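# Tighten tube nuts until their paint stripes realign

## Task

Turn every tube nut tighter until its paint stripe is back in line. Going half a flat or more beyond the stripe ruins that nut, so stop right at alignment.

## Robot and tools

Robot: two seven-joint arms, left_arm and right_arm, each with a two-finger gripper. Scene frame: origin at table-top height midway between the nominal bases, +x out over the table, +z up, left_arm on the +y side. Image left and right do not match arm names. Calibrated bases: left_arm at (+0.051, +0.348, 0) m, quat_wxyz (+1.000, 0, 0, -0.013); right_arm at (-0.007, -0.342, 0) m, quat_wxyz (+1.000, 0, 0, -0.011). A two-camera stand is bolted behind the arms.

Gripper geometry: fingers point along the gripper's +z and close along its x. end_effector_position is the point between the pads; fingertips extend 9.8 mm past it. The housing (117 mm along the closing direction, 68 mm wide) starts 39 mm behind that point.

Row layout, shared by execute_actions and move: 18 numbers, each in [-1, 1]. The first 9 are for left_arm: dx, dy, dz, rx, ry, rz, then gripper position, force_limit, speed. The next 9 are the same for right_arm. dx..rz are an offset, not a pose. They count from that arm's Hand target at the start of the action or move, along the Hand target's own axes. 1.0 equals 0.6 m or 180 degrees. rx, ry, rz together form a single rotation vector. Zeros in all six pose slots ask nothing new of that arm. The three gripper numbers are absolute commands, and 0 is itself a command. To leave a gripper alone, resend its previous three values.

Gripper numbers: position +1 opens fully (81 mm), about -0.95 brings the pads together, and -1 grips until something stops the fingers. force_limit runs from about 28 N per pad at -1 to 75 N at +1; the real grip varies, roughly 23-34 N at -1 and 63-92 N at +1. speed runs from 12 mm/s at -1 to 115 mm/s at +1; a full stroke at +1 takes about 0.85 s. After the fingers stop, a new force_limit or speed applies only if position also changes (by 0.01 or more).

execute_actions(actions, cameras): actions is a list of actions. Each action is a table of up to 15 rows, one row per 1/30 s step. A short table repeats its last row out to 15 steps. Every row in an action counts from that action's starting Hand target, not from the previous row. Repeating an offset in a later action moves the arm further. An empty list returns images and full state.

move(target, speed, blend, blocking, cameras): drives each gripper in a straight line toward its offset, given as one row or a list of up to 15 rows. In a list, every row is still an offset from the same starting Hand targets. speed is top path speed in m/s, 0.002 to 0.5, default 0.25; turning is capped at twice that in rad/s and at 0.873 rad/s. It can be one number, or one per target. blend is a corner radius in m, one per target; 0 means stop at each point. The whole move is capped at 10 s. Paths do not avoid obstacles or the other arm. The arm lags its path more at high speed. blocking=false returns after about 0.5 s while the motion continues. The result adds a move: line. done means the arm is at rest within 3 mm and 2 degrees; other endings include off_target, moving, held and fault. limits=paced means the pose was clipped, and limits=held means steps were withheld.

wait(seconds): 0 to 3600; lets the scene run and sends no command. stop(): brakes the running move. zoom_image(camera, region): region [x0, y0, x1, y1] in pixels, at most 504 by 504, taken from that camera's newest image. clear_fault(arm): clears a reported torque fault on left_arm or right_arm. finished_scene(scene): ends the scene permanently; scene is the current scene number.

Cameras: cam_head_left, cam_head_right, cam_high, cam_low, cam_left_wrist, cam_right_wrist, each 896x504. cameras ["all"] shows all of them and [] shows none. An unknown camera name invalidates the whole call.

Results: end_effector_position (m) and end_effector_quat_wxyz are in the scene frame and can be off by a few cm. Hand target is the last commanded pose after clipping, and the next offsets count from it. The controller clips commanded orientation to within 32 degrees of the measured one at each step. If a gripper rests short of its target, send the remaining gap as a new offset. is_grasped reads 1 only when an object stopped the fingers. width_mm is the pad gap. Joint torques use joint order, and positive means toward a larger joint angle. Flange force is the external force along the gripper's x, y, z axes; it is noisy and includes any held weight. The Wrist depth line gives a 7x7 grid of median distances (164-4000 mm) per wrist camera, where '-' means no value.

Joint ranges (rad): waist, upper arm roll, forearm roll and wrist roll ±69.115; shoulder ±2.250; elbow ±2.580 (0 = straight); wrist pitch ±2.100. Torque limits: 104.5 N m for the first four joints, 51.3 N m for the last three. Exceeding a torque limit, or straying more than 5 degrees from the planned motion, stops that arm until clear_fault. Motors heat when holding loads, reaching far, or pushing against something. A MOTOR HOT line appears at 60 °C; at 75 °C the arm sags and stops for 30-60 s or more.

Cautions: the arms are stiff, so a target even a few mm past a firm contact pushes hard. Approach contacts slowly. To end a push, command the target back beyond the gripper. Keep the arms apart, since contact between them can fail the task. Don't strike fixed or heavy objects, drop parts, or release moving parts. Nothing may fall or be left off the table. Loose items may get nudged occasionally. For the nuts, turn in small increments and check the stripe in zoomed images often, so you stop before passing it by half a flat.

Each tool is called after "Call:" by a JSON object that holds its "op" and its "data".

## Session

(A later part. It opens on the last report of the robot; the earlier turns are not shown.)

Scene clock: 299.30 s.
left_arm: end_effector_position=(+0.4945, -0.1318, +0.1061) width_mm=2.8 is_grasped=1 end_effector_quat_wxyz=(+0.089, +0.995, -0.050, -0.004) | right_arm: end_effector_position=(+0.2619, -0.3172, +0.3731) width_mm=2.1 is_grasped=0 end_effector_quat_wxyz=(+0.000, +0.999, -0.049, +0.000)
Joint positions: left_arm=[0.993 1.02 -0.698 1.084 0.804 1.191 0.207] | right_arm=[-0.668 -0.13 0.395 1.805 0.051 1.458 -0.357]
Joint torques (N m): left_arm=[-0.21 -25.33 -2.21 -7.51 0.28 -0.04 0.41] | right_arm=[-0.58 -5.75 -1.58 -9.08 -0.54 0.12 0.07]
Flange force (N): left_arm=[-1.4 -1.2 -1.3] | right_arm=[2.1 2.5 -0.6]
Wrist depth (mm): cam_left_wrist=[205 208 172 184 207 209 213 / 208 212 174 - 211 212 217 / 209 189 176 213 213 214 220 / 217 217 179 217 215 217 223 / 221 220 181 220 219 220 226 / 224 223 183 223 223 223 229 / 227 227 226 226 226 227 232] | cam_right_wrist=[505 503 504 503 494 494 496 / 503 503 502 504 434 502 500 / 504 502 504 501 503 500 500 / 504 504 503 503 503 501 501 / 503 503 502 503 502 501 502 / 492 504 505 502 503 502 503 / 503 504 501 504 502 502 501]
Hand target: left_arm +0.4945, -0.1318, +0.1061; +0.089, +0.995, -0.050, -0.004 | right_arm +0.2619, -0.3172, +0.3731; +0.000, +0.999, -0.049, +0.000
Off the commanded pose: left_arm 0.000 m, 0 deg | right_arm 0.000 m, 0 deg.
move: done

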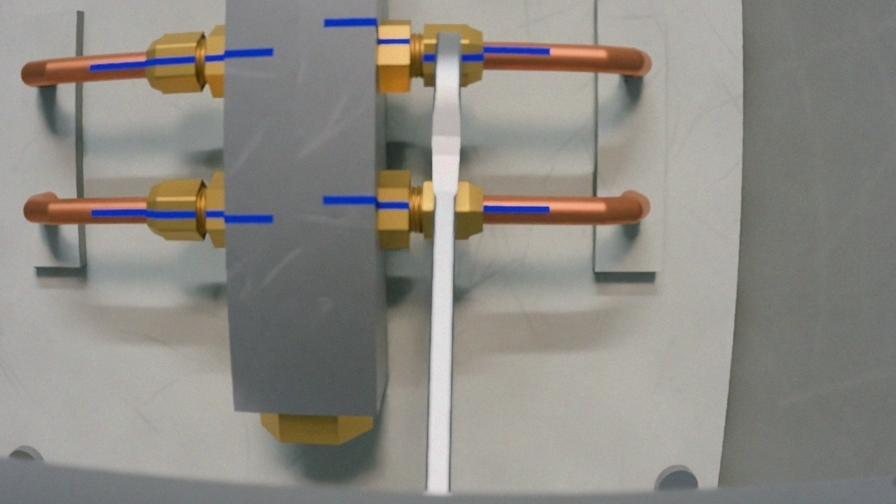

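Call:
{"op": "move", "data": {"target": [0,0.0048,0.0067,0.0072,0,0,-0.98,1,1,0,0,0,0,0,0,-0.9,0,0], "speed": 0.04, "cameras": ["cam_left_wrist"]}}

Call:
{"op": "zoom_image", "data": {"camera": "cam_left_wrist", "region": [360, 0, 620, 220]}}

Scene clock: 302.47 s.
left_arm: end_effector_position=(+0.4942, -0.1354, +0.1026) width_mm=2.8 is_grasped=1 end_effector_quat_wxyz=(+0.077, +0.996, -0.050, -0.004) | right_arm: end_effector_position=(+0.2619, -0.3172, +0.3731) width_mm=2.1 is_grasped=0 end_effector_quat_wxyz=(+0.000, +0.999, -0.049, +0.000)
Joint positions: left_arm=[1.001 1.038 -0.706 1.052 0.79 1.207 0.236] | right_arm=[-0.668 -0.13 0.395 1.805 0.051 1.458 -0.357]
Joint torques (N m): left_arm=[-0.26 -25.64 -2.32 -7.44 0.19 -0.01 0.42] | right_arm=[-0.57 -5.75 -1.59 -9.11 -0.55 0.12 0.08]
Flange force (N): left_arm=[-1.4 -1.2 -1.0] | right_arm=[2.1 2.5 -0.5]
Wrist depth (mm): cam_left_wrist=[203 182 171 182 202 208 213 / 206 210 172 - 209 210 215 / 206 188 174 187 211 212 218 / 216 215 176 215 215 215 221 / 218 217 178 217 217 218 224 / 221 220 180 220 219 220 225 / 223 223 222 222 223 222 229] | cam_right_wrist=[503 503 503 501 494 496 496 / 505 503 502 503 434 502 502 / 505 505 503 500 502 502 499 / 504 502 503 503 503 502 501 / 504 503 504 503 502 503 502 / 492 505 504 503 504 502 502 / 504 504 504 502 504 502 502]
Hand target: left_arm +0.4942, -0.1354, +0.1026; +0.077, +0.996, -0.050, -0.004 | right_arm +0.2619, -0.3172, +0.3731; +0.000, +0.999, -0.049, +0.000
Off the commanded pose: left_arm 0.000 m, 0 deg | right_arm 0.000 m, 0 deg.
move: done

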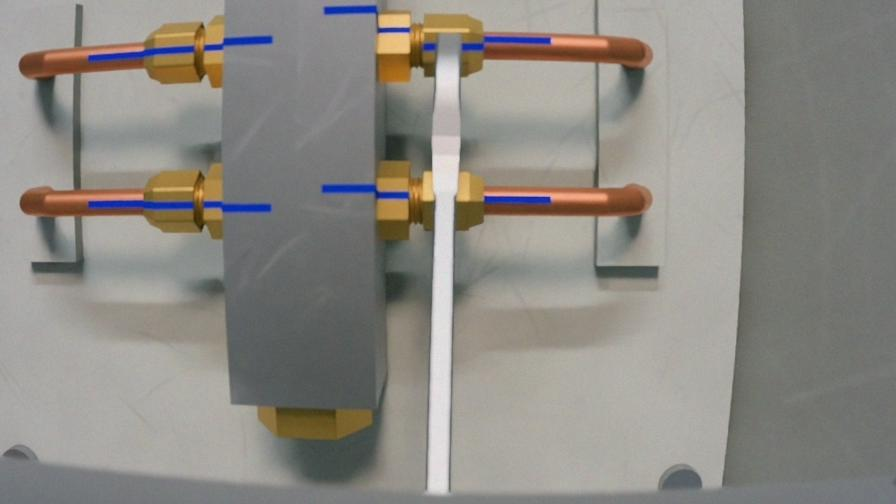

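Scaled by 1.938 from the camera's image (finer frame: 1280x720).

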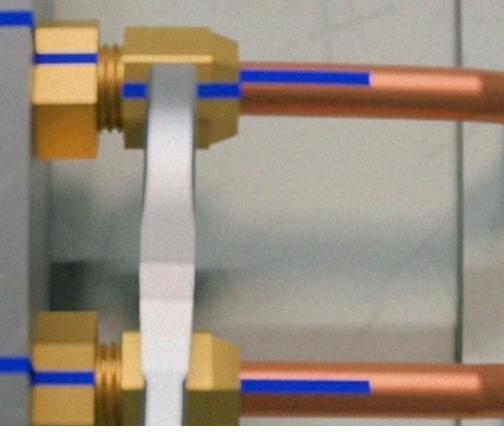

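Call:
{"op": "move", "data": {"target": [0,-0.0048,0.0047,0,0,0,-0.98,1,1,0,0,0,0,0,0,-0.9,0,0], "speed": 0.03}}

Call:
{"op": "move", "data": {"target": [0,-0.0024,0.0023,0,0,0,-0.98,1,1,0,0,0,0,0,0,-0.9,0,0], "speed": 0.02}}

Call:
{"op": "move", "data": {"target": [0,-0.0018,0.0018,0,0,0,-0.98,1,1,0,0,0,0,0,0,-0.9,0,0], "speed": 0.02, "cameras": ["cam_left_wrist"]}}

Call:
{"op": "zoom_image", "data": {"camera": "cam_left_wrist", "region": [360, 0, 620, 220]}}

Scene clock: 303.47 s.
left_arm: end_effector_position=(+0.4945, -0.1329, +0.0994) width_mm=2.8 is_grasped=1 end_effector_quat_wxyz=(+0.077, +0.996, -0.050, -0.004) | right_arm: end_effector_position=(+0.2619, -0.3172, +0.3731) width_mm=2.2 is_grasped=0 end_effector_quat_wxyz=(+0.000, +0.999, -0.049, +0.000)
Joint positions: left_arm=[1 1.039 -0.705 1.063 0.792 1.199 0.227] | right_arm=[-0.668 -0.13 0.395 1.805 0.051 1.458 -0.357]
Joint torques (N m): left_arm=[1.52 -22.36 0.26 -7.25 1.48 -0.4 0.35] | right_arm=[-0.59 -5.77 -1.55 -9.1 -0.55 0.12 0.07]
Flange force (N): left_arm=[-1.8 -3.9 -8.5] | right_arm=[2.1 2.4 -0.6]
Wrist depth (mm): cam_left_wrist=[204 179 168 204 199 205 210 / 206 207 170 - 207 207 212 / 205 183 171 208 209 209 215 / 207 185 173 212 212 211 218 / 215 214 175 214 214 214 220 / 218 217 177 217 216 217 223 / 220 219 219 219 219 219 225] | cam_right_wrist=[503 502 503 502 497 495 496 / 503 504 504 502 434 503 501 / 503 503 503 502 502 500 502 / 504 504 503 502 502 502 503 / 503 504 502 504 503 502 500 / 492 504 503 503 502 503 500 / 503 503 505 503 503 502 501]
Hand target: left_arm +0.4944, -0.1330, +0.0994; +0.077, +0.996, -0.050, -0.004 | right_arm +0.2619, -0.3172, +0.3731; +0.000, +0.999, -0.049, +0.000
Off the commanded pose: left_arm 0.000 m, 0 deg | right_arm 0.000 m, 0 deg.
move: done

Scene clock: 303.97 s.
left_arm: end_effector_position=(+0.4945, -0.1319, +0.0979) width_mm=2.8 is_grasped=1 end_effector_quat_wxyz=(+0.077, +0.996, -0.050, -0.004) | right_arm: end_effector_position=(+0.2619, -0.3172, +0.3731) width_mm=2.2 is_grasped=0 end_effector_quat_wxyz=(+0.000, +0.999, -0.049, +0.000)
Joint positions: left_arm=[0.999 1.039 -0.705 1.069 0.794 1.194 0.222] | right_arm=[-0.668 -0.13 0.395 1.805 0.051 1.458 -0.357]
Joint torques (N m): left_arm=[-4.84 -14.05 -3.25 -0.21 -2.38 0.71 0.37] | right_arm=[-0.57 -5.79 -1.6 -9.13 -0.55 0.12 0.06]
Flange force (N): left_arm=[-0.8 11.3 -16.0] | right_arm=[2.2 2.5 -0.5]
Wrist depth (mm): cam_left_wrist=[203 177 166 203 203 204 209 / 206 206 169 - 206 206 211 / 204 182 171 184 208 208 214 / 207 185 173 211 210 211 217 / 214 213 175 213 213 214 219 / 217 216 176 216 215 216 223 / 220 219 218 218 218 219 226] | cam_right_wrist=[504 505 503 504 496 496 496 / 504 503 502 502 434 502 501 / 506 503 504 504 502 503 502 / 505 505 503 503 504 502 501 / 502 506 503 504 503 503 502 / 491 504 504 502 503 503 503 / 503 503 505 503 503 503 503]
Hand target: left_arm +0.4945, -0.1317, +0.0978; +0.077, +0.996, -0.050, -0.004 | right_arm +0.2619, -0.3172, +0.3731; +0.000, +0.999, -0.049, +0.000
Off the commanded pose: left_arm 0.000 m, 0 deg | right_arm 0.000 m, 0 deg.
move: done

Scene clock: 304.47 s.
left_arm: end_effector_position=(+0.4946, -0.1309, +0.0966) width_mm=2.8 is_grasped=1 end_effector_quat_wxyz=(+0.077, +0.996, -0.050, -0.004) | right_arm: end_effector_position=(+0.2619, -0.3172, +0.3731) width_mm=2.2 is_grasped=0 end_effector_quat_wxyz=(+0.000, +0.999, -0.049, +0.000)
Joint positions: left_arm=[0.999 1.039 -0.704 1.073 0.795 1.191 0.219] | right_arm=[-0.668 -0.13 0.395 1.805 0.051 1.458 -0.357]
Joint torques (N m): left_arm=[-10.66 -5.17 -6.17 6.75 -6.06 1.87 0.39] | right_arm=[-0.6 -5.77 -1.6 -9.11 -0.54 0.12 0.06]
Flange force (N): left_arm=[-0.2 25.1 -24.5] | right_arm=[2.2 2.5 -0.5]
Wrist depth (mm): cam_left_wrist=[202 176 166 202 202 203 209 / 206 206 169 - 205 206 211 / 204 182 170 183 207 208 214 / 206 184 172 211 210 210 216 / 214 213 174 212 213 213 219 / 216 215 176 215 215 216 222 / 219 218 218 218 218 218 224] | cam_right_wrist=[503 503 503 505 496 497 496 / 503 504 502 504 434 501 502 / 502 503 503 505 501 503 502 / 505 505 502 503 502 502 500 / 502 504 503 502 502 502 501 / 493 504 502 503 502 502 500 / 503 504 503 503 502 501 501]
Hand target: left_arm +0.4946, -0.1309, +0.0966; +0.077, +0.996, -0.050, -0.004 | right_arm +0.2619, -0.3172, +0.3731; +0.000, +0.999, -0.049, +0.000
Off the commanded pose: left_arm 0.000 m, 0 deg | right_arm 0.000 m, 0 deg.
move: done

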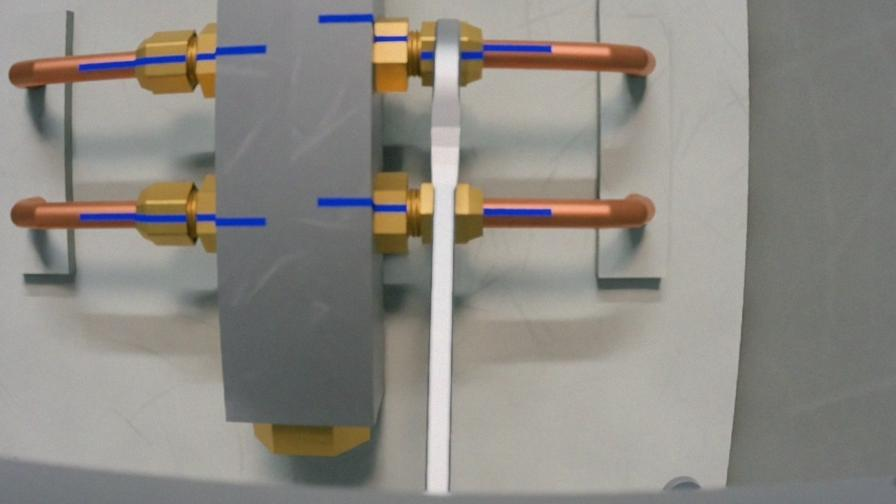

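Scaled by 1.938 from the camera's image (finer frame: 1280x720).

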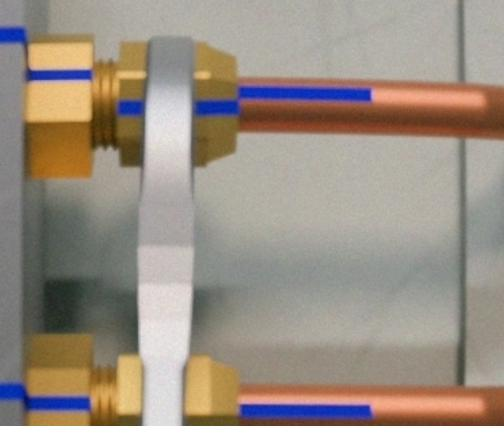

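Call:
{"op": "move", "data": {"target": [0,0.0018,-0.0018,0,0,0,-0.98,1,1,0,0,0,0,0,0,-0.9,0,0], "speed": 0.02}}

Call:
{"op": "move", "data": {"target": [0,0.00118,0.0012,0,0,0,-0.98,1,1,0,0,0,0,0,0,-0.9,0,0], "speed": 0.02}}

Call:
{"op": "move", "data": {"target": [0,0.00118,0.0012,0,0,0,-0.98,1,1,0,0,0,0,0,0,-0.9,0,0], "speed": 0.02}}

Scene clock: 306.13 s.
left_arm: end_effector_position=(+0.4946, -0.1316, +0.0978) width_mm=2.8 is_grasped=1 end_effector_quat_wxyz=(+0.077, +0.996, -0.050, -0.004) | right_arm: end_effector_position=(+0.2619, -0.3172, +0.3731) width_mm=2.2 is_grasped=0 end_effector_quat_wxyz=(+0.000, +0.999, -0.049, +0.000)
Joint positions: left_arm=[0.999 1.039 -0.705 1.069 0.794 1.194 0.222] | right_arm=[-0.668 -0.13 0.395 1.805 0.051 1.458 -0.357]
Joint torques (N m): left_arm=[-6.24 -13.83 -4.33 0.52 -3.26 0.93 0.29] | right_arm=[-0.55 -5.79 -1.59 -9.14 -0.53 0.14 0.07]
Flange force (N): left_arm=[-1.3 13.7 -15.0] | right_arm=[2.2 2.4 -0.4]
Wrist depth (mm): cam_left_wrist=[203 177 167 203 203 204 209 / 206 206 169 - 206 206 211 / 204 182 170 184 207 208 214 / 206 184 172 212 210 211 217 / 214 213 174 213 213 213 219 / 217 216 176 215 215 216 222 / 219 219 218 219 218 219 225] | cam_right_wrist=[505 502 504 502 496 496 495 / 503 505 503 502 436 502 503 / 503 504 502 503 503 503 501 / 506 503 503 502 503 502 501 / 503 502 504 502 502 502 502 / 492 503 505 501 502 503 502 / 503 503 503 503 503 503 503]
Hand target: left_arm +0.4945, -0.1318, +0.0978; +0.077, +0.996, -0.050, -0.004 | right_arm +0.2619, -0.3172, +0.3731; +0.000, +0.999, -0.049, +0.000
Off the commanded pose: left_arm 0.000 m, 0 deg | right_arm 0.000 m, 0 deg.
move: done

Scene clock: 306.63 s.
left_arm: end_effector_position=(+0.4945, -0.1325, +0.0972) width_mm=2.8 is_grasped=1 end_effector_quat_wxyz=(+0.077, +0.996, -0.050, -0.004) | right_arm: end_effector_position=(+0.2619, -0.3172, +0.3731) width_mm=2.2 is_grasped=0 end_effector_quat_wxyz=(+0.000, +0.999, -0.049, +0.000)
Joint positions: left_arm=[0.999 1.041 -0.704 1.067 0.794 1.194 0.224] | right_arm=[-0.668 -0.13 0.395 1.805 0.051 1.458 -0.357]
Joint torques (N m): left_arm=[-3.06 -13.68 -1.85 -1.11 -1.54 0.39 0.3] | right_arm=[-0.55 -5.76 -1.59 -9.13 -0.55 0.12 0.07]
Flange force (N): left_arm=[-1.0 7.8 -18.0] | right_arm=[2.1 2.4 -0.5]
Wrist depth (mm): cam_left_wrist=[202 175 166 202 202 203 209 / 206 205 168 - 205 206 211 / 204 182 170 183 207 208 214 / 207 182 172 211 210 210 216 / 213 213 174 213 212 213 219 / 216 216 175 215 215 215 222 / 219 218 218 218 218 218 225] | cam_right_wrist=[504 503 502 503 496 497 494 / 503 505 502 503 434 502 502 / 502 503 503 501 503 502 500 / 503 504 505 502 503 502 500 / 503 503 503 504 501 500 500 / 493 501 502 504 502 502 503 / 502 503 504 502 502 502 500]
Hand target: left_arm +0.4945, -0.1326, +0.0972; +0.077, +0.996, -0.050, -0.004 | right_arm +0.2619, -0.3172, +0.3731; +0.000, +0.999, -0.049, +0.000
Off the commanded pose: left_arm 0.000 m, 0 deg | right_arm 0.000 m, 0 deg.
move: done

Scene clock: 307.13 s.
left_arm: end_effector_position=(+0.4944, -0.1334, +0.0966) width_mm=2.8 is_grasped=1 end_effector_quat_wxyz=(+0.077, +0.996, -0.050, -0.004) | right_arm: end_effector_position=(+0.2619, -0.3172, +0.3731) width_mm=2.1 is_grasped=0 end_effector_quat_wxyz=(+0.000, +0.999, -0.049, +0.000)
Joint positions: left_arm=[1 1.043 -0.704 1.064 0.794 1.194 0.226] | right_arm=[-0.668 -0.13 0.395 1.805 0.051 1.458 -0.357]
Joint torques (N m): left_arm=[-1.29 -14.29 -0.55 -2.65 -0.54 -0.19 0.23] | right_arm=[-0.56 -5.74 -1.61 -9.12 -0.56 0.11 0.04]
Flange force (N): left_arm=[-1.8 3.7 -19.0] | right_arm=[2.1 2.6 -0.5]
Wrist depth (mm): cam_left_wrist=[202 175 166 202 198 202 208 / 205 205 168 - 205 205 210 / 207 181 169 182 206 207 213 / 207 179 171 210 209 210 216 / 213 212 173 212 212 213 218 / 215 214 175 214 214 215 221 / 218 217 217 217 217 217 224] | cam_right_wrist=[502 504 503 503 497 496 494 / 504 504 503 502 434 501 502 / 504 504 503 503 502 502 501 / 504 503 503 502 504 501 503 / 505 505 503 502 503 503 500 / 493 505 503 501 502 502 501 / 503 506 504 503 503 502 501]
Hand target: left_arm +0.4944, -0.1334, +0.0966; +0.077, +0.996, -0.050, -0.004 | right_arm +0.2619, -0.3172, +0.3731; +0.000, +0.999, -0.049, +0.000
Off the commanded pose: left_arm 0.000 m, 0 deg | right_arm 0.000 m, 0 deg.
move: done

Call:
{"op": "move", "data": {"target": [[0,0.0036,-0.0035,0,0,0,-0.98,1,1,0,0,0,0,0,0,-0.9,0,0],[0,-0.0012,0.0012,0,0,0,-0.98,1,1,0,0,0,0,0,0,-0.9,0,0]], "speed": 0.03, "cameras": ["cam_left_wrist"]}}

Call:
{"op": "zoom_image", "data": {"camera": "cam_left_wrist", "region": [360, 0, 620, 220]}}

Scene clock: 309.80 s.
left_arm: end_effector_position=(+0.4943, -0.1331, +0.0961) width_mm=2.8 is_grasped=1 end_effector_quat_wxyz=(+0.078, +0.996, -0.050, -0.004) | right_arm: end_effector_position=(+0.2619, -0.3172, +0.3731) width_mm=2.2 is_grasped=0 end_effector_quat_wxyz=(+0.000, +0.999, -0.049, +0.000)
Joint positions: left_arm=[1 1.042 -0.704 1.067 0.795 1.192 0.223] | right_arm=[-0.668 -0.13 0.395 1.805 0.051 1.458 -0.357]
Joint torques (N m): left_arm=[-3.93 -11.79 -1.83 0.32 -1.99 0.73 0.34] | right_arm=[-0.57 -5.78 -1.6 -9.11 -0.56 0.15 0.05]
Flange force (N): left_arm=[-0.6 10.3 -20.3] | right_arm=[2.2 2.5 -0.4]
Wrist depth (mm): cam_left_wrist=[197 175 165 179 197 202 208 / 205 205 167 - 204 205 210 / 206 180 169 182 206 207 213 / 207 179 171 210 209 209 216 / 212 212 173 212 211 212 218 / 215 214 175 214 214 215 220 / 218 217 216 216 216 216 224] | cam_right_wrist=[504 502 503 501 496 497 494 / 505 507 502 502 435 502 500 / 504 503 504 502 501 502 500 / 503 503 503 503 503 502 501 / 503 503 502 505 503 502 502 / 491 503 503 503 503 502 503 / 504 505 504 504 503 503 501]
Hand target: left_arm +0.4945, -0.1328, +0.0958; +0.077, +0.996, -0.050, -0.004 | right_arm +0.2619, -0.3172, +0.3731; +0.000, +0.999, -0.049, +0.000
Off the commanded pose: left_arm 0.000 m, 0 deg | right_arm 0.000 m, 0 deg.
move: done

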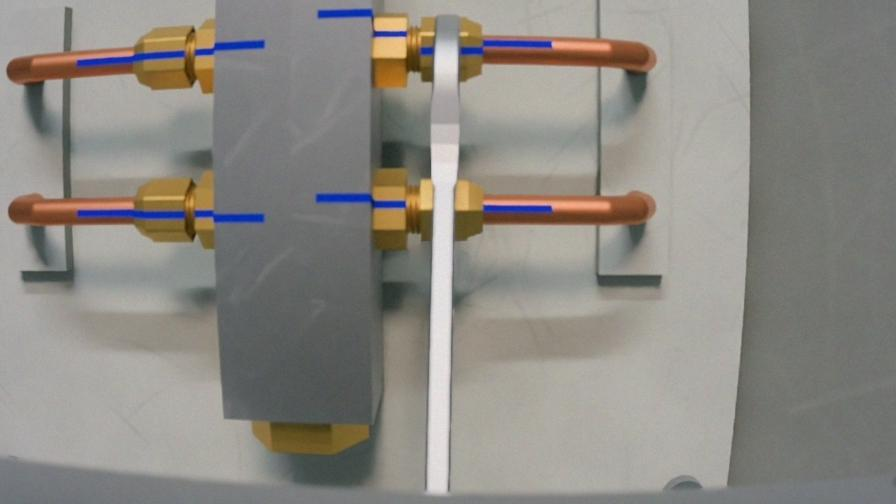

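Scaled by 1.938 from the camera's image (finer frame: 1280x720).

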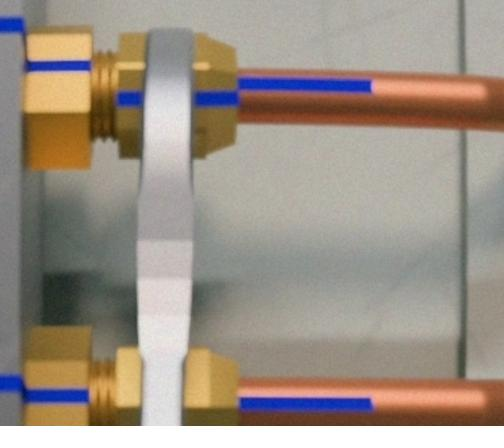

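Call:
{"op": "move", "data": {"target": [[0,0.0238,-0.0233,0,0,0,-0.98,1,1,0,0,0,0,0,0,-0.9,0,0],[0,0.03,-0.125,0,0,0,-0.98,1,1,0,0,0,0,0,0,-0.9,0,0],[-0.0947,-0.1493,-0.1092,-0.3667,0,0,-0.98,1,1,0,0,0,0,0,0,-0.9,0,0]], "speed": [0.1,0.2,0.25], "blend": [0.005,0.02,0], "cameras": ["cam_left_wrist"]}}

Call:
{"op": "move", "data": {"target": [0,0,0,0,0,0,-0.98,1,1,0.13,-0.3498,0.499,0,0.3333,0,-0.9,0,0], "speed": 0.3, "cameras": ["cam_right_wrist"]}}

Call:
{"op": "zoom_image", "data": {"camera": "cam_right_wrist", "region": [480, 40, 896, 300]}}

Scene clock: 317.20 s.
left_arm: end_effector_position=(+0.4477, -0.0289, +0.1467) width_mm=4.8 is_grasped=1 end_effector_quat_wxyz=(+0.607, +0.793, -0.040, -0.030) | right_arm: end_effector_position=(+0.2619, -0.3172, +0.3731) width_mm=2.2 is_grasped=0 end_effector_quat_wxyz=(+0.000, +0.999, -0.049, +0.000)
Joint positions: left_arm=[0.315 0.978 -0.255 1.885 1.644 1.493 -1.257] | right_arm=[-0.668 -0.13 0.395 1.805 0.051 1.458 -0.357]
Joint torques (N m): left_arm=[5.04 22.8 -6.88 11.26 -9 -17.75 2.43] | right_arm=[-0.57 -5.8 -1.59 -9.13 -0.54 0.13 0.07]
Flange force (N): left_arm=[8.9 76.2 -27.8] | right_arm=[2.2 2.4 -0.4]
Wrist depth (mm): cam_left_wrist=[257 246 233 197 175 197 210 / 297 296 309 309 192 288 288 / 330 305 366 387 386 381 379 / 301 299 484 480 479 473 468 / 594 313 715 701 699 691 678 / 2132 2098 2092 2059 2078 1979 1985 / 2112 2059 2053 2009 2015 1962 1939] | cam_right_wrist=[503 504 503 503 496 497 496 / 504 505 502 502 433 502 502 / 504 503 504 502 502 500 503 / 505 504 503 503 503 502 502 / 504 502 503 503 502 501 501 / 491 504 502 503 503 503 502 / 502 503 504 504 503 502 501]
Hand target: left_arm +0.4478, -0.0289, +0.1467; +0.607, +0.793, -0.040, -0.030 | right_arm +0.2619, -0.3172, +0.3731; +0.000, +0.999, -0.049, +0.000
Off the commanded pose: left_arm 0.000 m, 0 deg | right_arm 0.000 m, 0 deg.
move: done

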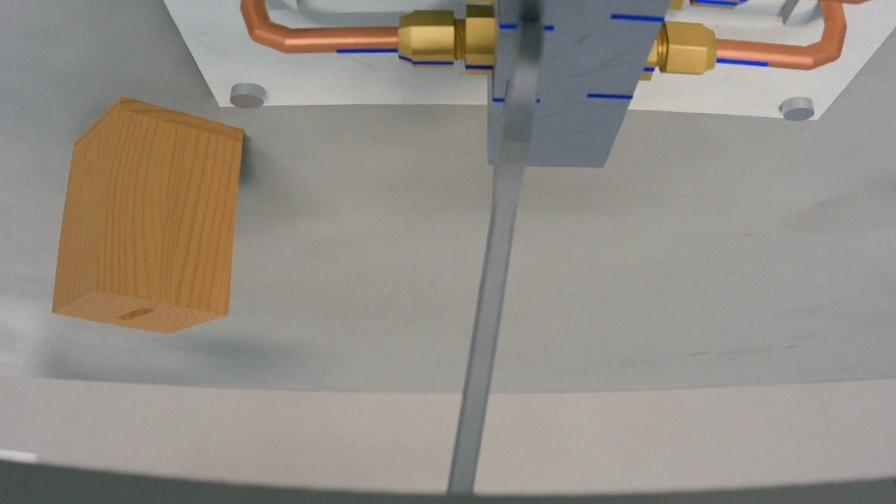

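Scene clock: 320.57 s.
left_arm: end_effector_position=(+0.4478, -0.0290, +0.1467) width_mm=4.8 is_grasped=1 end_effector_quat_wxyz=(+0.607, +0.793, -0.040, -0.030) | right_arm: end_effector_position=(+0.3598, -0.1162, +0.0735) width_mm=2.1 is_grasped=0 end_effector_quat_wxyz=(+0.025, +0.865, -0.042, +0.499)
Joint positions: left_arm=[0.315 0.978 -0.255 1.885 1.644 1.493 -1.257] | right_arm=[-1.183 0.958 -0.093 2.406 1.913 1.185 -3.349]
Joint torques (N m): left_arm=[4.94 22.61 -6.85 11.02 -8.89 -17.71 2.42] | right_arm=[-0.57 -15.99 1.14 1.64 -1.08 2.98 0.01]
Flange force (N): left_arm=[8.2 76.0 -27.8] | right_arm=[1.4 0.7 4.7]
Wrist depth (mm): cam_left_wrist=[258 247 233 197 174 198 211 / 297 296 309 308 193 289 287 / 326 305 367 387 386 380 380 / 229 294 486 482 478 474 469 / 225 243 714 705 705 689 680 / 226 2098 2059 2066 2009 1962 1973 / 220 2078 2040 2009 1985 1956 1933] | cam_right_wrist=[- 172 200 230 241 581 1445 / - 172 184 226 223 205 182 / - 173 211 232 223 667 1480 / - 173 193 223 244 590 1477 / - 170 203 233 245 536 1487 / - 170 204 233 376 603 1517 / - 170 204 259 379 610 1521]
Hand target: left_arm +0.4478, -0.0290, +0.1467; +0.607, +0.793, -0.040, -0.030 | right_arm +0.3598, -0.1162, +0.0735; +0.025, +0.865, -0.042, +0.499
Off the commanded pose: left_arm 0.000 m, 0 deg | right_arm 0.000 m, 0 deg.
move: done

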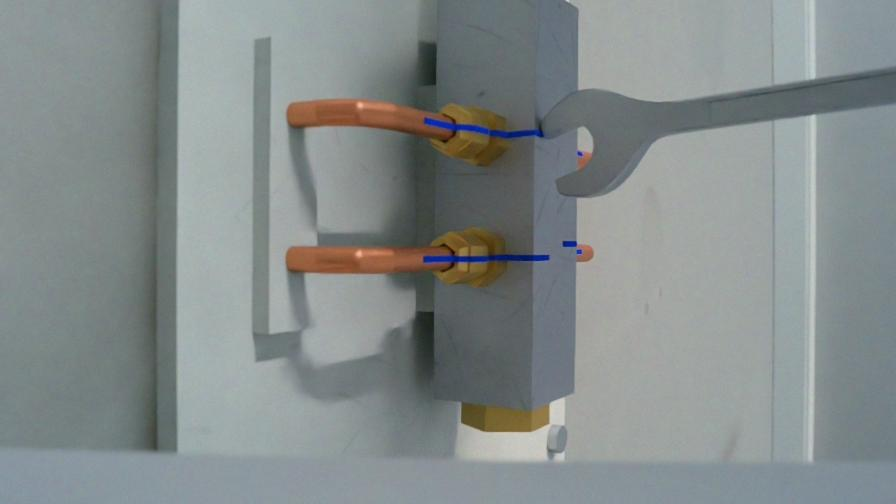

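Scaled by 1.212 from the camera's image (finer frame: 1280x720).

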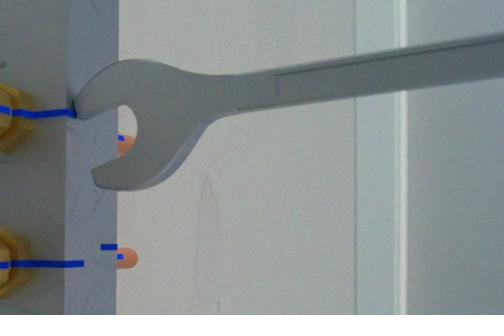

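Call:
{"op": "move", "data": {"target": [0,0.0242,-0.0065,0,0,0,-0.98,1,1,0,0,0,0,0,0,-0.9,0,0], "speed": 0.08, "cameras": ["cam_right_wrist","cam_left_wrist"]}}

Call:
{"op": "zoom_image", "data": {"camera": "cam_right_wrist", "region": [520, 40, 896, 300]}}

Scene clock: 321.53 s.
left_arm: end_effector_position=(+0.4477, -0.0290, +0.1617) width_mm=2.8 is_grasped=1 end_effector_quat_wxyz=(+0.607, +0.793, -0.040, -0.030) | right_arm: end_effector_position=(+0.3598, -0.1162, +0.0735) width_mm=2.1 is_grasped=0 end_effector_quat_wxyz=(+0.025, +0.865, -0.042, +0.499)
Joint positions: left_arm=[0.317 0.943 -0.259 1.891 1.634 1.491 -1.229] | right_arm=[-1.183 0.958 -0.093 2.406 1.913 1.185 -3.349]
Joint torques (N m): left_arm=[-0.25 -20.42 2.9 -3.21 0.86 3.28 0.42] | right_arm=[-0.57 -15.86 1.14 1.64 -1.08 2.98 0.01]
Flange force (N): left_arm=[-1.2 0.1 -0.8] | right_arm=[1.8 0.6 4.5]
Wrist depth (mm): cam_left_wrist=[269 267 264 201 188 204 238 / 320 305 332 332 217 324 320 / 317 303 392 411 384 403 380 / 231 234 515 510 501 497 490 / 226 757 675 734 724 712 696 / 229 2118 2078 2078 2059 2028 1985 / 202 2085 2040 2021 1991 2003 1967] | cam_right_wrist=[- 171 200 230 241 580 1454 / - 172 184 226 200 190 178 / - 172 210 231 223 669 1470 / - 173 193 226 244 590 1490 / - 170 203 233 246 534 1503 / - 170 203 234 247 598 1503 / - 170 204 259 378 607 1531]
Hand target: left_arm +0.4478, -0.0290, +0.1617; +0.607, +0.793, -0.040, -0.030 | right_arm +0.3598, -0.1162, +0.0735; +0.025, +0.865, -0.042, +0.499
Off the commanded pose: left_arm 0.000 m, 0 deg | right_arm 0.000 m, 0 deg.
move: done
Images, in order (width x height): cam_left_wrist 896x504, cam_right_wrist 896x504.

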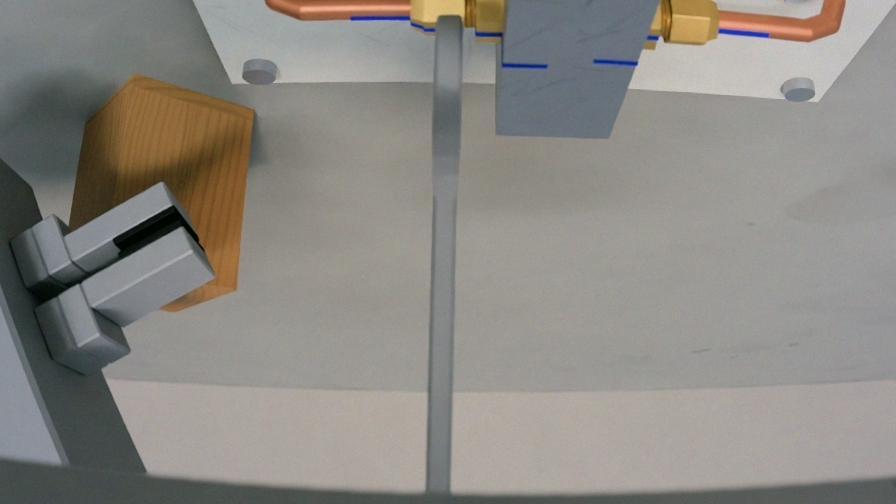

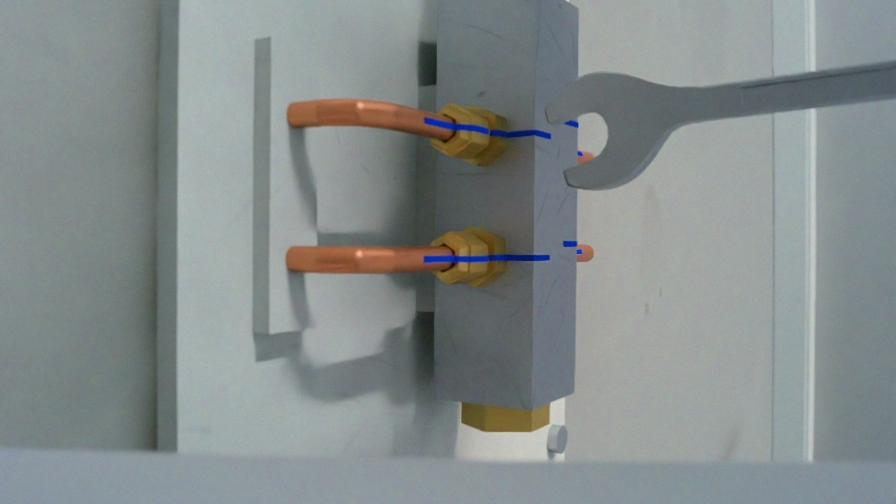

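Scaled by 1.340 from the camera's image (finer frame: 1280x720).

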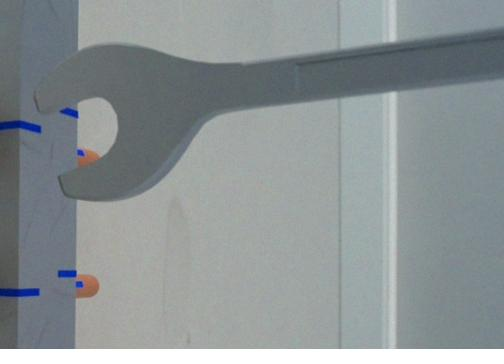

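Call:
{"op": "zoom_image", "data": {"camera": "cam_right_wrist", "region": [535, 60, 715, 210]}}

Call:
{"op": "zoom_image", "data": {"camera": "cam_right_wrist", "region": [680, 20, 896, 180]}}

Scaled by 2.800 from the camera's image (finer frame: 1280x720).

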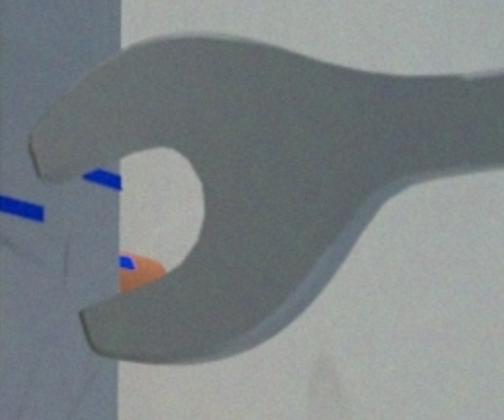

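Scaled by 2.333 from the camera's image (finer frame: 1280x720).

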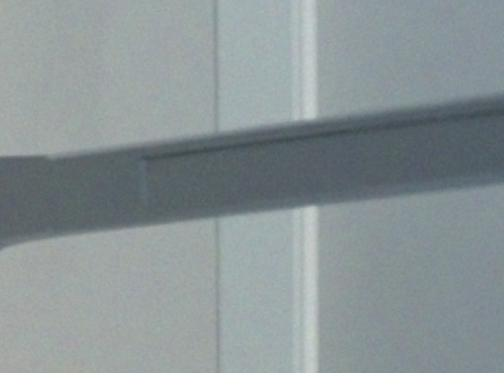

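Call:
{"op": "move", "data": {"target": [0,0,0,0,0,0,-0.98,1,1,0.3678,0.3495,-0.362,0,-0.3333,0,-0.9,0,0], "speed": 0.3}}

Call:
{"op": "move", "data": {"target": [[0,0.0483,-0.0132,0,0,0,-0.98,1,1,0,0,0,0,0,0,-0.9,0,0],[0.0945,0.0212,0.1513,0.3078,0,0,-0.98,1,1,0,0,0,0,0,0,-0.9,0,0]], "speed": [0.15,0.2], "blend": [0.005,0], "cameras": ["cam_left_wrist"]}}

Scene clock: 329.13 s.
left_arm: end_effector_position=(+0.4478, -0.0290, +0.1617) width_mm=2.8 is_grasped=1 end_effector_quat_wxyz=(+0.607, +0.793, -0.040, -0.030) | right_arm: end_effector_position=(+0.2622, -0.3171, +0.3734) width_mm=2.1 is_grasped=0 end_effector_quat_wxyz=(+0.000, +0.999, -0.049, +0.000)
Joint positions: left_arm=[0.317 0.943 -0.259 1.891 1.634 1.491 -1.229] | right_arm=[-0.741 -0.137 0.456 1.805 0.061 1.46 -0.371]
Joint torques (N m): left_arm=[-0.22 -20.3 2.84 -3.1 0.86 3.37 0.4] | right_arm=[-0.55 -5.35 -1.64 -9.06 -0.56 0.1 0.06]
Flange force (N): left_arm=[-0.9 0.4 -0.7] | right_arm=[2.2 2.4 -0.7]
Wrist depth (mm): cam_left_wrist=[269 267 264 201 188 204 238 / 321 305 333 330 218 324 321 / 358 306 393 413 385 404 380 / 316 299 517 509 506 499 492 / 781 767 680 734 728 710 696 / 2146 2125 2118 2072 2021 2021 2021 / 2112 2059 2046 2059 1985 1997 1944] | cam_right_wrist=[507 503 504 503 496 496 496 / 505 504 502 502 434 501 501 / 504 502 504 502 503 502 502 / 505 505 506 503 501 501 504 / 503 503 505 504 503 503 503 / 494 505 503 503 503 502 502 / 503 504 505 502 502 503 502]
Hand target: left_arm +0.4478, -0.0290, +0.1617; +0.607, +0.793, -0.040, -0.030 | right_arm +0.2622, -0.3171, +0.3734; +0.000, +0.999, -0.049, +0.000
Off the commanded pose: left_arm 0.000 m, 0 deg | right_arm 0.000 m, 0 deg.
move: done

Scene clock: 332.30 s.
left_arm: end_effector_position=(+0.4950, -0.1252, +0.1504) width_mm=2.8 is_grasped=1 end_effector_quat_wxyz=(+0.169, +0.984, -0.049, -0.008) | right_arm: end_effector_position=(+0.2622, -0.3171, +0.3734) width_mm=2.2 is_grasped=0 end_effector_quat_wxyz=(+0.000, +0.999, -0.049, +0.000)
Joint positions: left_arm=[0.925 0.896 -0.629 1.206 0.883 1.144 0.074] | right_arm=[-0.741 -0.137 0.456 1.805 0.061 1.46 -0.371]
Joint torques (N m): left_arm=[-0.24 -24.36 -1.41 -7.75 0.78 -0.03 0.43] | right_arm=[-0.56 -5.41 -1.65 -9.11 -0.55 0.11 0.08]
Flange force (N): left_arm=[0.1 0.2 -1.2] | right_arm=[2.3 2.3 -0.5]
Wrist depth (mm): cam_left_wrist=[235 236 202 212 235 240 243 / 244 244 207 245 241 247 250 / 251 252 213 253 246 253 257 / 260 259 218 259 258 262 265 / 269 267 229 266 266 270 272 / 282 281 281 281 274 278 280 / 289 290 290 290 289 289 288] | cam_right_wrist=[505 503 505 503 496 496 495 / 504 504 504 503 434 500 502 / 504 504 503 503 503 502 502 / 506 506 504 504 502 503 503 / 504 504 505 503 503 502 500 / 494 507 505 503 503 502 503 / 504 504 505 503 503 503 503]
Hand target: left_arm +0.4951, -0.1252, +0.1504; +0.169, +0.984, -0.049, -0.008 | right_arm +0.2622, -0.3171, +0.3734; +0.000, +0.999, -0.049, +0.000
Off the commanded pose: left_arm 0.000 m, 0 deg | right_arm 0.000 m, 0 deg.
move: done

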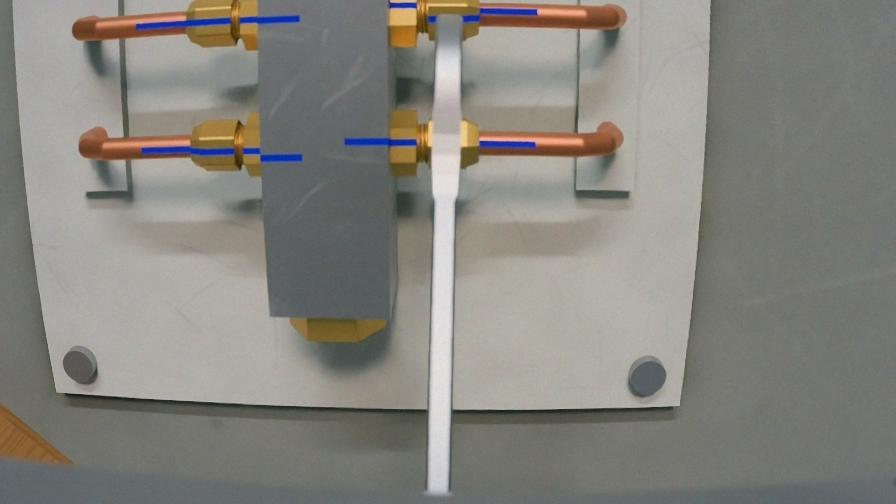

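Call:
{"op": "move", "data": {"target": [0,-0.0221,0.0629,0,0,0,-0.98,1,1,0,0,0,0,0,0,-0.9,0,0], "speed": 0.08, "cameras": ["cam_left_wrist","cam_head_right"]}}

Call:
{"op": "zoom_image", "data": {"camera": "cam_head_right", "region": [530, 290, 590, 350]}}

Call:
{"op": "zoom_image", "data": {"camera": "cam_left_wrist", "region": [360, 0, 620, 220]}}

Scene clock: 333.50 s.
left_arm: end_effector_position=(+0.4951, -0.1252, +0.1104) width_mm=2.8 is_grasped=1 end_effector_quat_wxyz=(+0.169, +0.984, -0.049, -0.008) | right_arm: end_effector_position=(+0.2622, -0.3171, +0.3734) width_mm=2.2 is_grasped=0 end_effector_quat_wxyz=(+0.000, +0.999, -0.049, +0.000)
Joint positions: left_arm=[0.919 0.944 -0.605 1.245 0.922 1.073 0.021] | right_arm=[-0.741 -0.137 0.456 1.805 0.061 1.46 -0.371]
Joint torques (N m): left_arm=[-0.24 -24.52 -1.44 -7.58 0.71 0.06 0.43] | right_arm=[-0.58 -5.41 -1.67 -9.1 -0.53 0.12 0.06]
Flange force (N): left_arm=[-0.7 -0.3 -1.3] | right_arm=[2.4 2.4 -0.5]
Wrist depth (mm): cam_left_wrist=[193 172 - 173 176 198 204 / 204 205 168 - 204 205 210 / 206 182 172 183 208 209 215 / 218 217 175 216 215 217 223 / 225 223 182 222 222 222 230 / 229 230 190 229 228 230 236 / 243 236 237 236 235 241 243] | cam_right_wrist=[503 502 502 503 497 496 497 / 503 503 504 503 434 502 500 / 506 504 503 503 503 503 502 / 506 503 504 504 504 503 502 / 503 505 502 504 504 501 502 / 493 504 505 504 503 502 502 / 503 504 505 503 501 503 502]
Hand target: left_arm +0.4951, -0.1252, +0.1104; +0.169, +0.984, -0.049, -0.008 | right_arm +0.2622, -0.3171, +0.3734; +0.000, +0.999, -0.049, +0.000
Off the commanded pose: left_arm 0.000 m, 0 deg | right_arm 0.000 m, 0 deg.
move: done
Images, in order (width x height): cam_head_right 896x504, cam_left_wrist 896x504.

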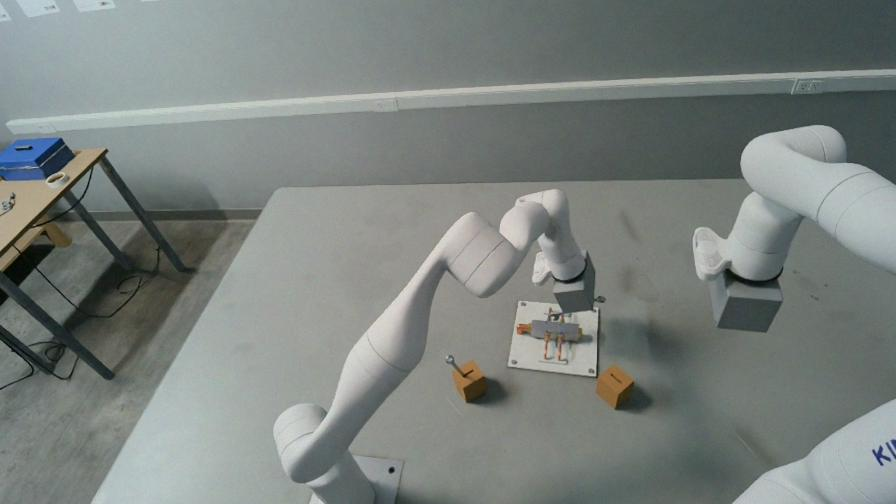

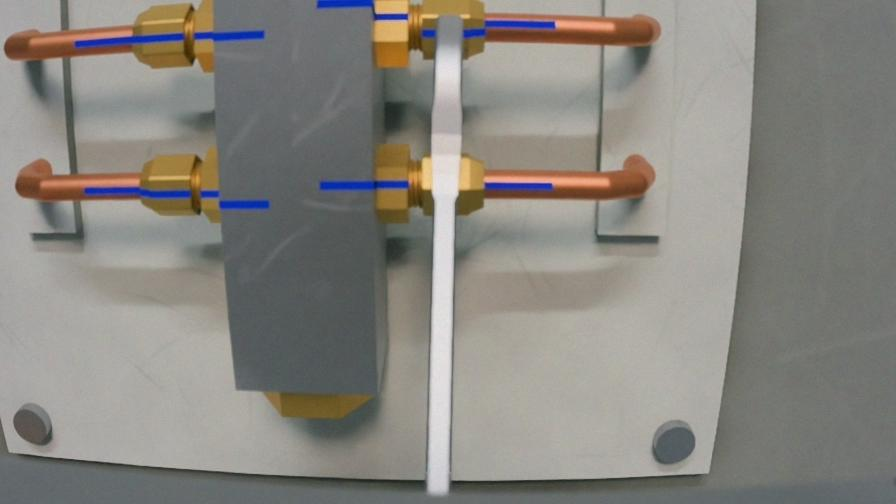

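Scaled by 8.400 from the camera's image (finer frame: 1280x720).

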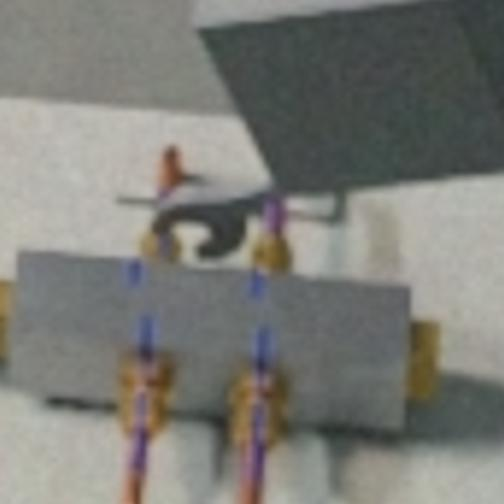

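Scaled by 1.938 from the camera's image (finer frame: 1280x720).

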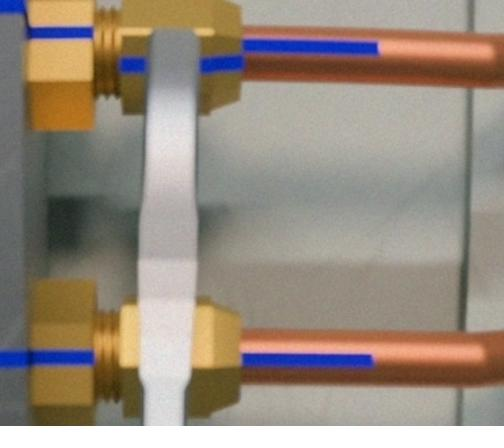

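Call:
{"op": "move", "data": {"target": [0,-0.0055,0.0037,0,0,0,-0.98,1,1,0,0,0,0,0,0,-0.9,0,0], "speed": 0.03}}

Call:
{"op": "move", "data": {"target": [0,-0.0028,0.0019,0,0,0,-0.98,1,1,0,0,0,0,0,0,-0.9,0,0], "speed": 0.02}}

Scene clock: 335.00 s.
left_arm: end_effector_position=(+0.4953, -0.1229, +0.1072) width_mm=2.8 is_grasped=1 end_effector_quat_wxyz=(+0.169, +0.984, -0.049, -0.008) | right_arm: end_effector_position=(+0.2622, -0.3171, +0.3734) width_mm=2.2 is_grasped=0 end_effector_quat_wxyz=(+0.000, +0.999, -0.049, +0.000)
Joint positions: left_arm=[0.916 0.946 -0.603 1.254 0.925 1.066 0.011] | right_arm=[-0.741 -0.137 0.456 1.805 0.061 1.46 -0.371]
Joint torques (N m): left_arm=[-0.23 -24.58 -1.42 -7.63 0.74 0.09 0.41] | right_arm=[-0.61 -5.41 -1.65 -9.11 -0.51 0.11 0.07]
Flange force (N): left_arm=[-0.9 -0.5 -1.2] | right_arm=[2.3 2.4 -0.5]
Wrist depth (mm): cam_left_wrist=[192 171 - 172 174 195 201 / 202 202 166 - 200 200 206 / 201 179 168 181 205 207 212 / 214 213 173 214 214 213 219 / 221 219 178 219 218 220 226 / 226 226 182 225 225 225 232 / 233 233 232 232 231 233 237] | cam_right_wrist=[505 505 502 502 496 495 498 / 505 503 503 503 434 502 500 / 502 503 504 505 503 502 501 / 505 505 503 503 503 502 502 / 503 504 503 503 503 503 501 / 493 505 504 505 503 502 502 / 504 505 503 503 502 503 502]
Hand target: left_arm +0.4953, -0.1229, +0.1072; +0.169, +0.984, -0.049, -0.008 | right_arm +0.2622, -0.3171, +0.3734; +0.000, +0.999, -0.049, +0.000
Off the commanded pose: left_arm 0.000 m, 0 deg | right_arm 0.000 m, 0 deg.
move: done

Scene clock: 335.50 s.
left_arm: end_effector_position=(+0.4954, -0.1217, +0.1055) width_mm=2.8 is_grasped=1 end_effector_quat_wxyz=(+0.169, +0.984, -0.049, -0.008) | right_arm: end_effector_position=(+0.2622, -0.3171, +0.3734) width_mm=2.2 is_grasped=0 end_effector_quat_wxyz=(+0.000, +0.999, -0.049, +0.000)
Joint positions: left_arm=[0.915 0.946 -0.602 1.259 0.927 1.062 0.006] | right_arm=[-0.741 -0.137 0.456 1.805 0.061 1.46 -0.371]
Joint torques (N m): left_arm=[-0.33 -24.59 -1.55 -7.6 0.64 0.07 0.41] | right_arm=[-0.57 -5.36 -1.69 -9.13 -0.53 0.12 0.08]
Flange force (N): left_arm=[-1.0 -0.4 -1.1] | right_arm=[2.2 2.4 -0.4]
Wrist depth (mm): cam_left_wrist=[190 169 - 171 188 194 199 / 200 200 - - 199 199 205 / 204 180 166 181 203 206 210 / 213 180 171 212 212 211 218 / 219 218 176 216 217 218 224 / 226 224 180 223 221 223 231 / 231 231 230 230 230 231 236] | cam_right_wrist=[502 504 503 503 496 497 496 / 504 503 503 502 434 502 500 / 503 503 501 503 502 502 502 / 504 505 503 503 503 502 502 / 503 503 503 503 503 503 502 / 493 503 502 503 503 503 501 / 503 505 503 503 504 501 503]
Hand target: left_arm +0.4954, -0.1217, +0.1055; +0.169, +0.984, -0.049, -0.008 | right_arm +0.2622, -0.3171, +0.3734; +0.000, +0.999, -0.049, +0.000
Off the commanded pose: left_arm 0.000 m, 0 deg | right_arm 0.000 m, 0 deg.
move: done

Call:
{"op": "move", "data": {"target": [0,-0.0028,0.0019,0,0,0,-0.98,1,1,0,0,0,0,0,0,-0.9,0,0], "speed": 0.02}}

Call:
{"op": "move", "data": {"target": [0,-0.0028,0.0019,0,0,0,-0.98,1,1,0,0,0,0,0,0,-0.9,0,0], "speed": 0.02, "cameras": ["cam_left_wrist","cam_head_right"]}}

Call:
{"op": "zoom_image", "data": {"camera": "cam_head_right", "region": [530, 290, 590, 350]}}

Call:
{"op": "zoom_image", "data": {"camera": "cam_left_wrist", "region": [360, 0, 620, 220]}}

Scene clock: 336.47 s.
left_arm: end_effector_position=(+0.4955, -0.1205, +0.1039) width_mm=2.8 is_grasped=1 end_effector_quat_wxyz=(+0.169, +0.984, -0.049, -0.008) | right_arm: end_effector_position=(+0.2622, -0.3171, +0.3734) width_mm=2.2 is_grasped=0 end_effector_quat_wxyz=(+0.000, +0.999, -0.049, +0.000)
Joint positions: left_arm=[0.913 0.947 -0.601 1.263 0.929 1.059 0.001] | right_arm=[-0.741 -0.137 0.456 1.805 0.061 1.46 -0.371]
Joint torques (N m): left_arm=[-0.26 -24.54 -1.47 -7.63 0.72 0.04 0.41] | right_arm=[-0.6 -5.4 -1.65 -9.1 -0.55 0.14 0.04]
Flange force (N): left_arm=[-1.0 -0.5 -1.3] | right_arm=[2.4 2.5 -0.5]
Wrist depth (mm): cam_left_wrist=[191 169 - 191 187 192 198 / 198 174 - - 198 197 203 / 202 180 166 181 201 203 210 / 211 178 169 210 210 210 216 / 217 216 174 215 214 216 222 / 224 222 180 222 221 221 229 / 229 228 229 228 228 233 236] | cam_right_wrist=[503 502 502 502 495 496 497 / 504 503 503 503 434 500 502 / 506 504 503 503 502 502 502 / 505 504 503 503 502 502 502 / 503 505 505 503 503 503 503 / 493 505 505 503 503 502 502 / 503 506 506 502 502 504 502]
Hand target: left_arm +0.4956, -0.1205, +0.1039; +0.169, +0.984, -0.049, -0.008 | right_arm +0.2622, -0.3171, +0.3734; +0.000, +0.999, -0.049, +0.000
Off the commanded pose: left_arm 0.000 m, 0 deg | right_arm 0.000 m, 0 deg.
move: done

Scene clock: 336.97 s.
left_arm: end_effector_position=(+0.4957, -0.1193, +0.1023) width_mm=2.8 is_grasped=1 end_effector_quat_wxyz=(+0.169, +0.984, -0.049, -0.008) | right_arm: end_effector_position=(+0.2622, -0.3171, +0.3734) width_mm=2.2 is_grasped=0 end_effector_quat_wxyz=(+0.000, +0.999, -0.049, +0.000)
Joint positions: left_arm=[0.912 0.948 -0.599 1.267 0.931 1.055 -0.004] | right_arm=[-0.741 -0.137 0.456 1.805 0.061 1.46 -0.371]
Joint torques (N m): left_arm=[-0.76 -23.93 -1.78 -7.08 0.36 0.04 0.39] | right_arm=[-0.57 -5.36 -1.66 -9.08 -0.54 0.11 0.05]
Flange force (N): left_arm=[-0.9 0.9 -1.6] | right_arm=[2.3 2.5 -0.6]
Wrist depth (mm): cam_left_wrist=[189 189 - 190 186 190 196 / 197 169 - - 197 195 202 / 202 202 - 180 201 201 208 / 208 177 167 209 207 208 215 / 215 214 173 213 213 214 221 / 222 220 178 219 219 220 225 / 228 227 227 227 226 230 234] | cam_right_wrist=[506 503 504 503 496 495 495 / 505 503 504 503 435 502 502 / 503 505 505 503 503 503 502 / 504 502 503 502 502 503 502 / 504 505 503 503 504 502 501 / 494 504 504 503 502 503 503 / 504 503 503 503 503 502 501]
Hand target: left_arm +0.4957, -0.1193, +0.1023; +0.169, +0.984, -0.049, -0.008 | right_arm +0.2622, -0.3171, +0.3734; +0.000, +0.999, -0.049, +0.000
Off the commanded pose: left_arm 0.000 m, 0 deg | right_arm 0.000 m, 0 deg.
move: done
Images, in order (width x height): cam_head_right 896x504, cam_left_wrist 896x504.

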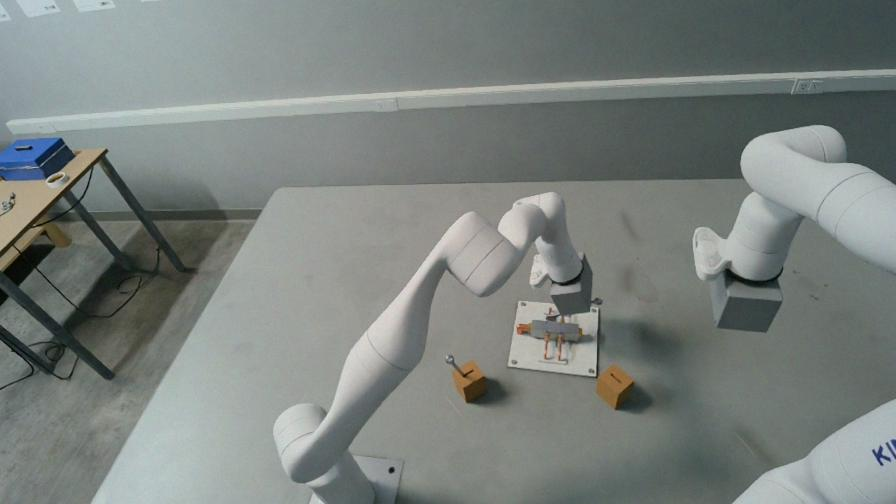

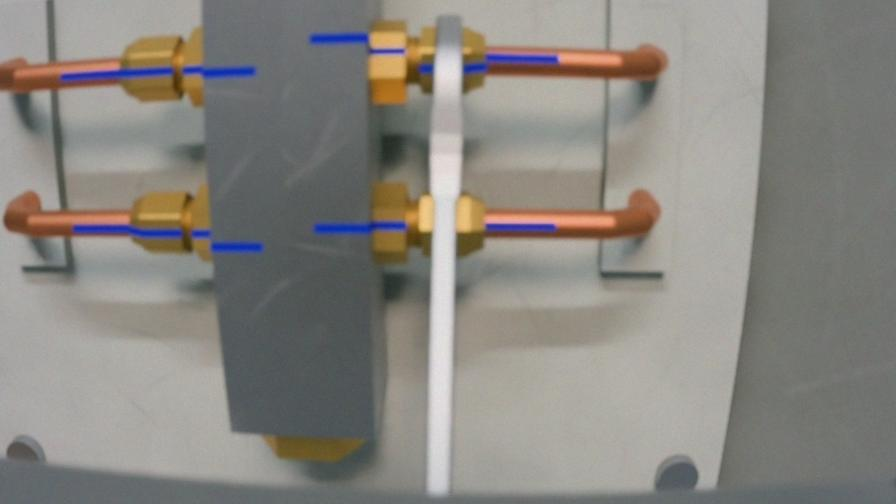

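Scaled by 8.400 from the camera's image (finer frame: 1280x720).

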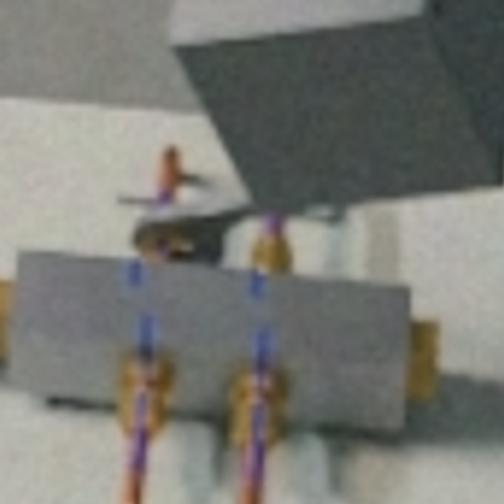

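Scaled by 1.938 from the camera's image (finer frame: 1280x720).

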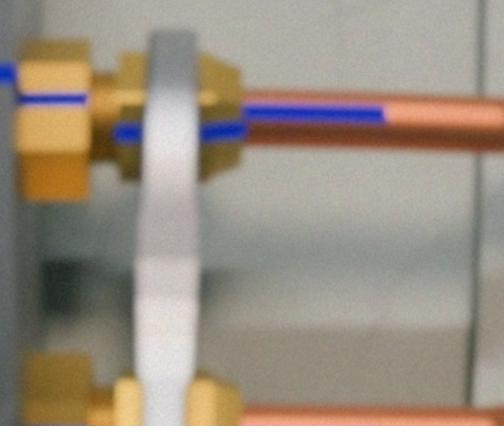

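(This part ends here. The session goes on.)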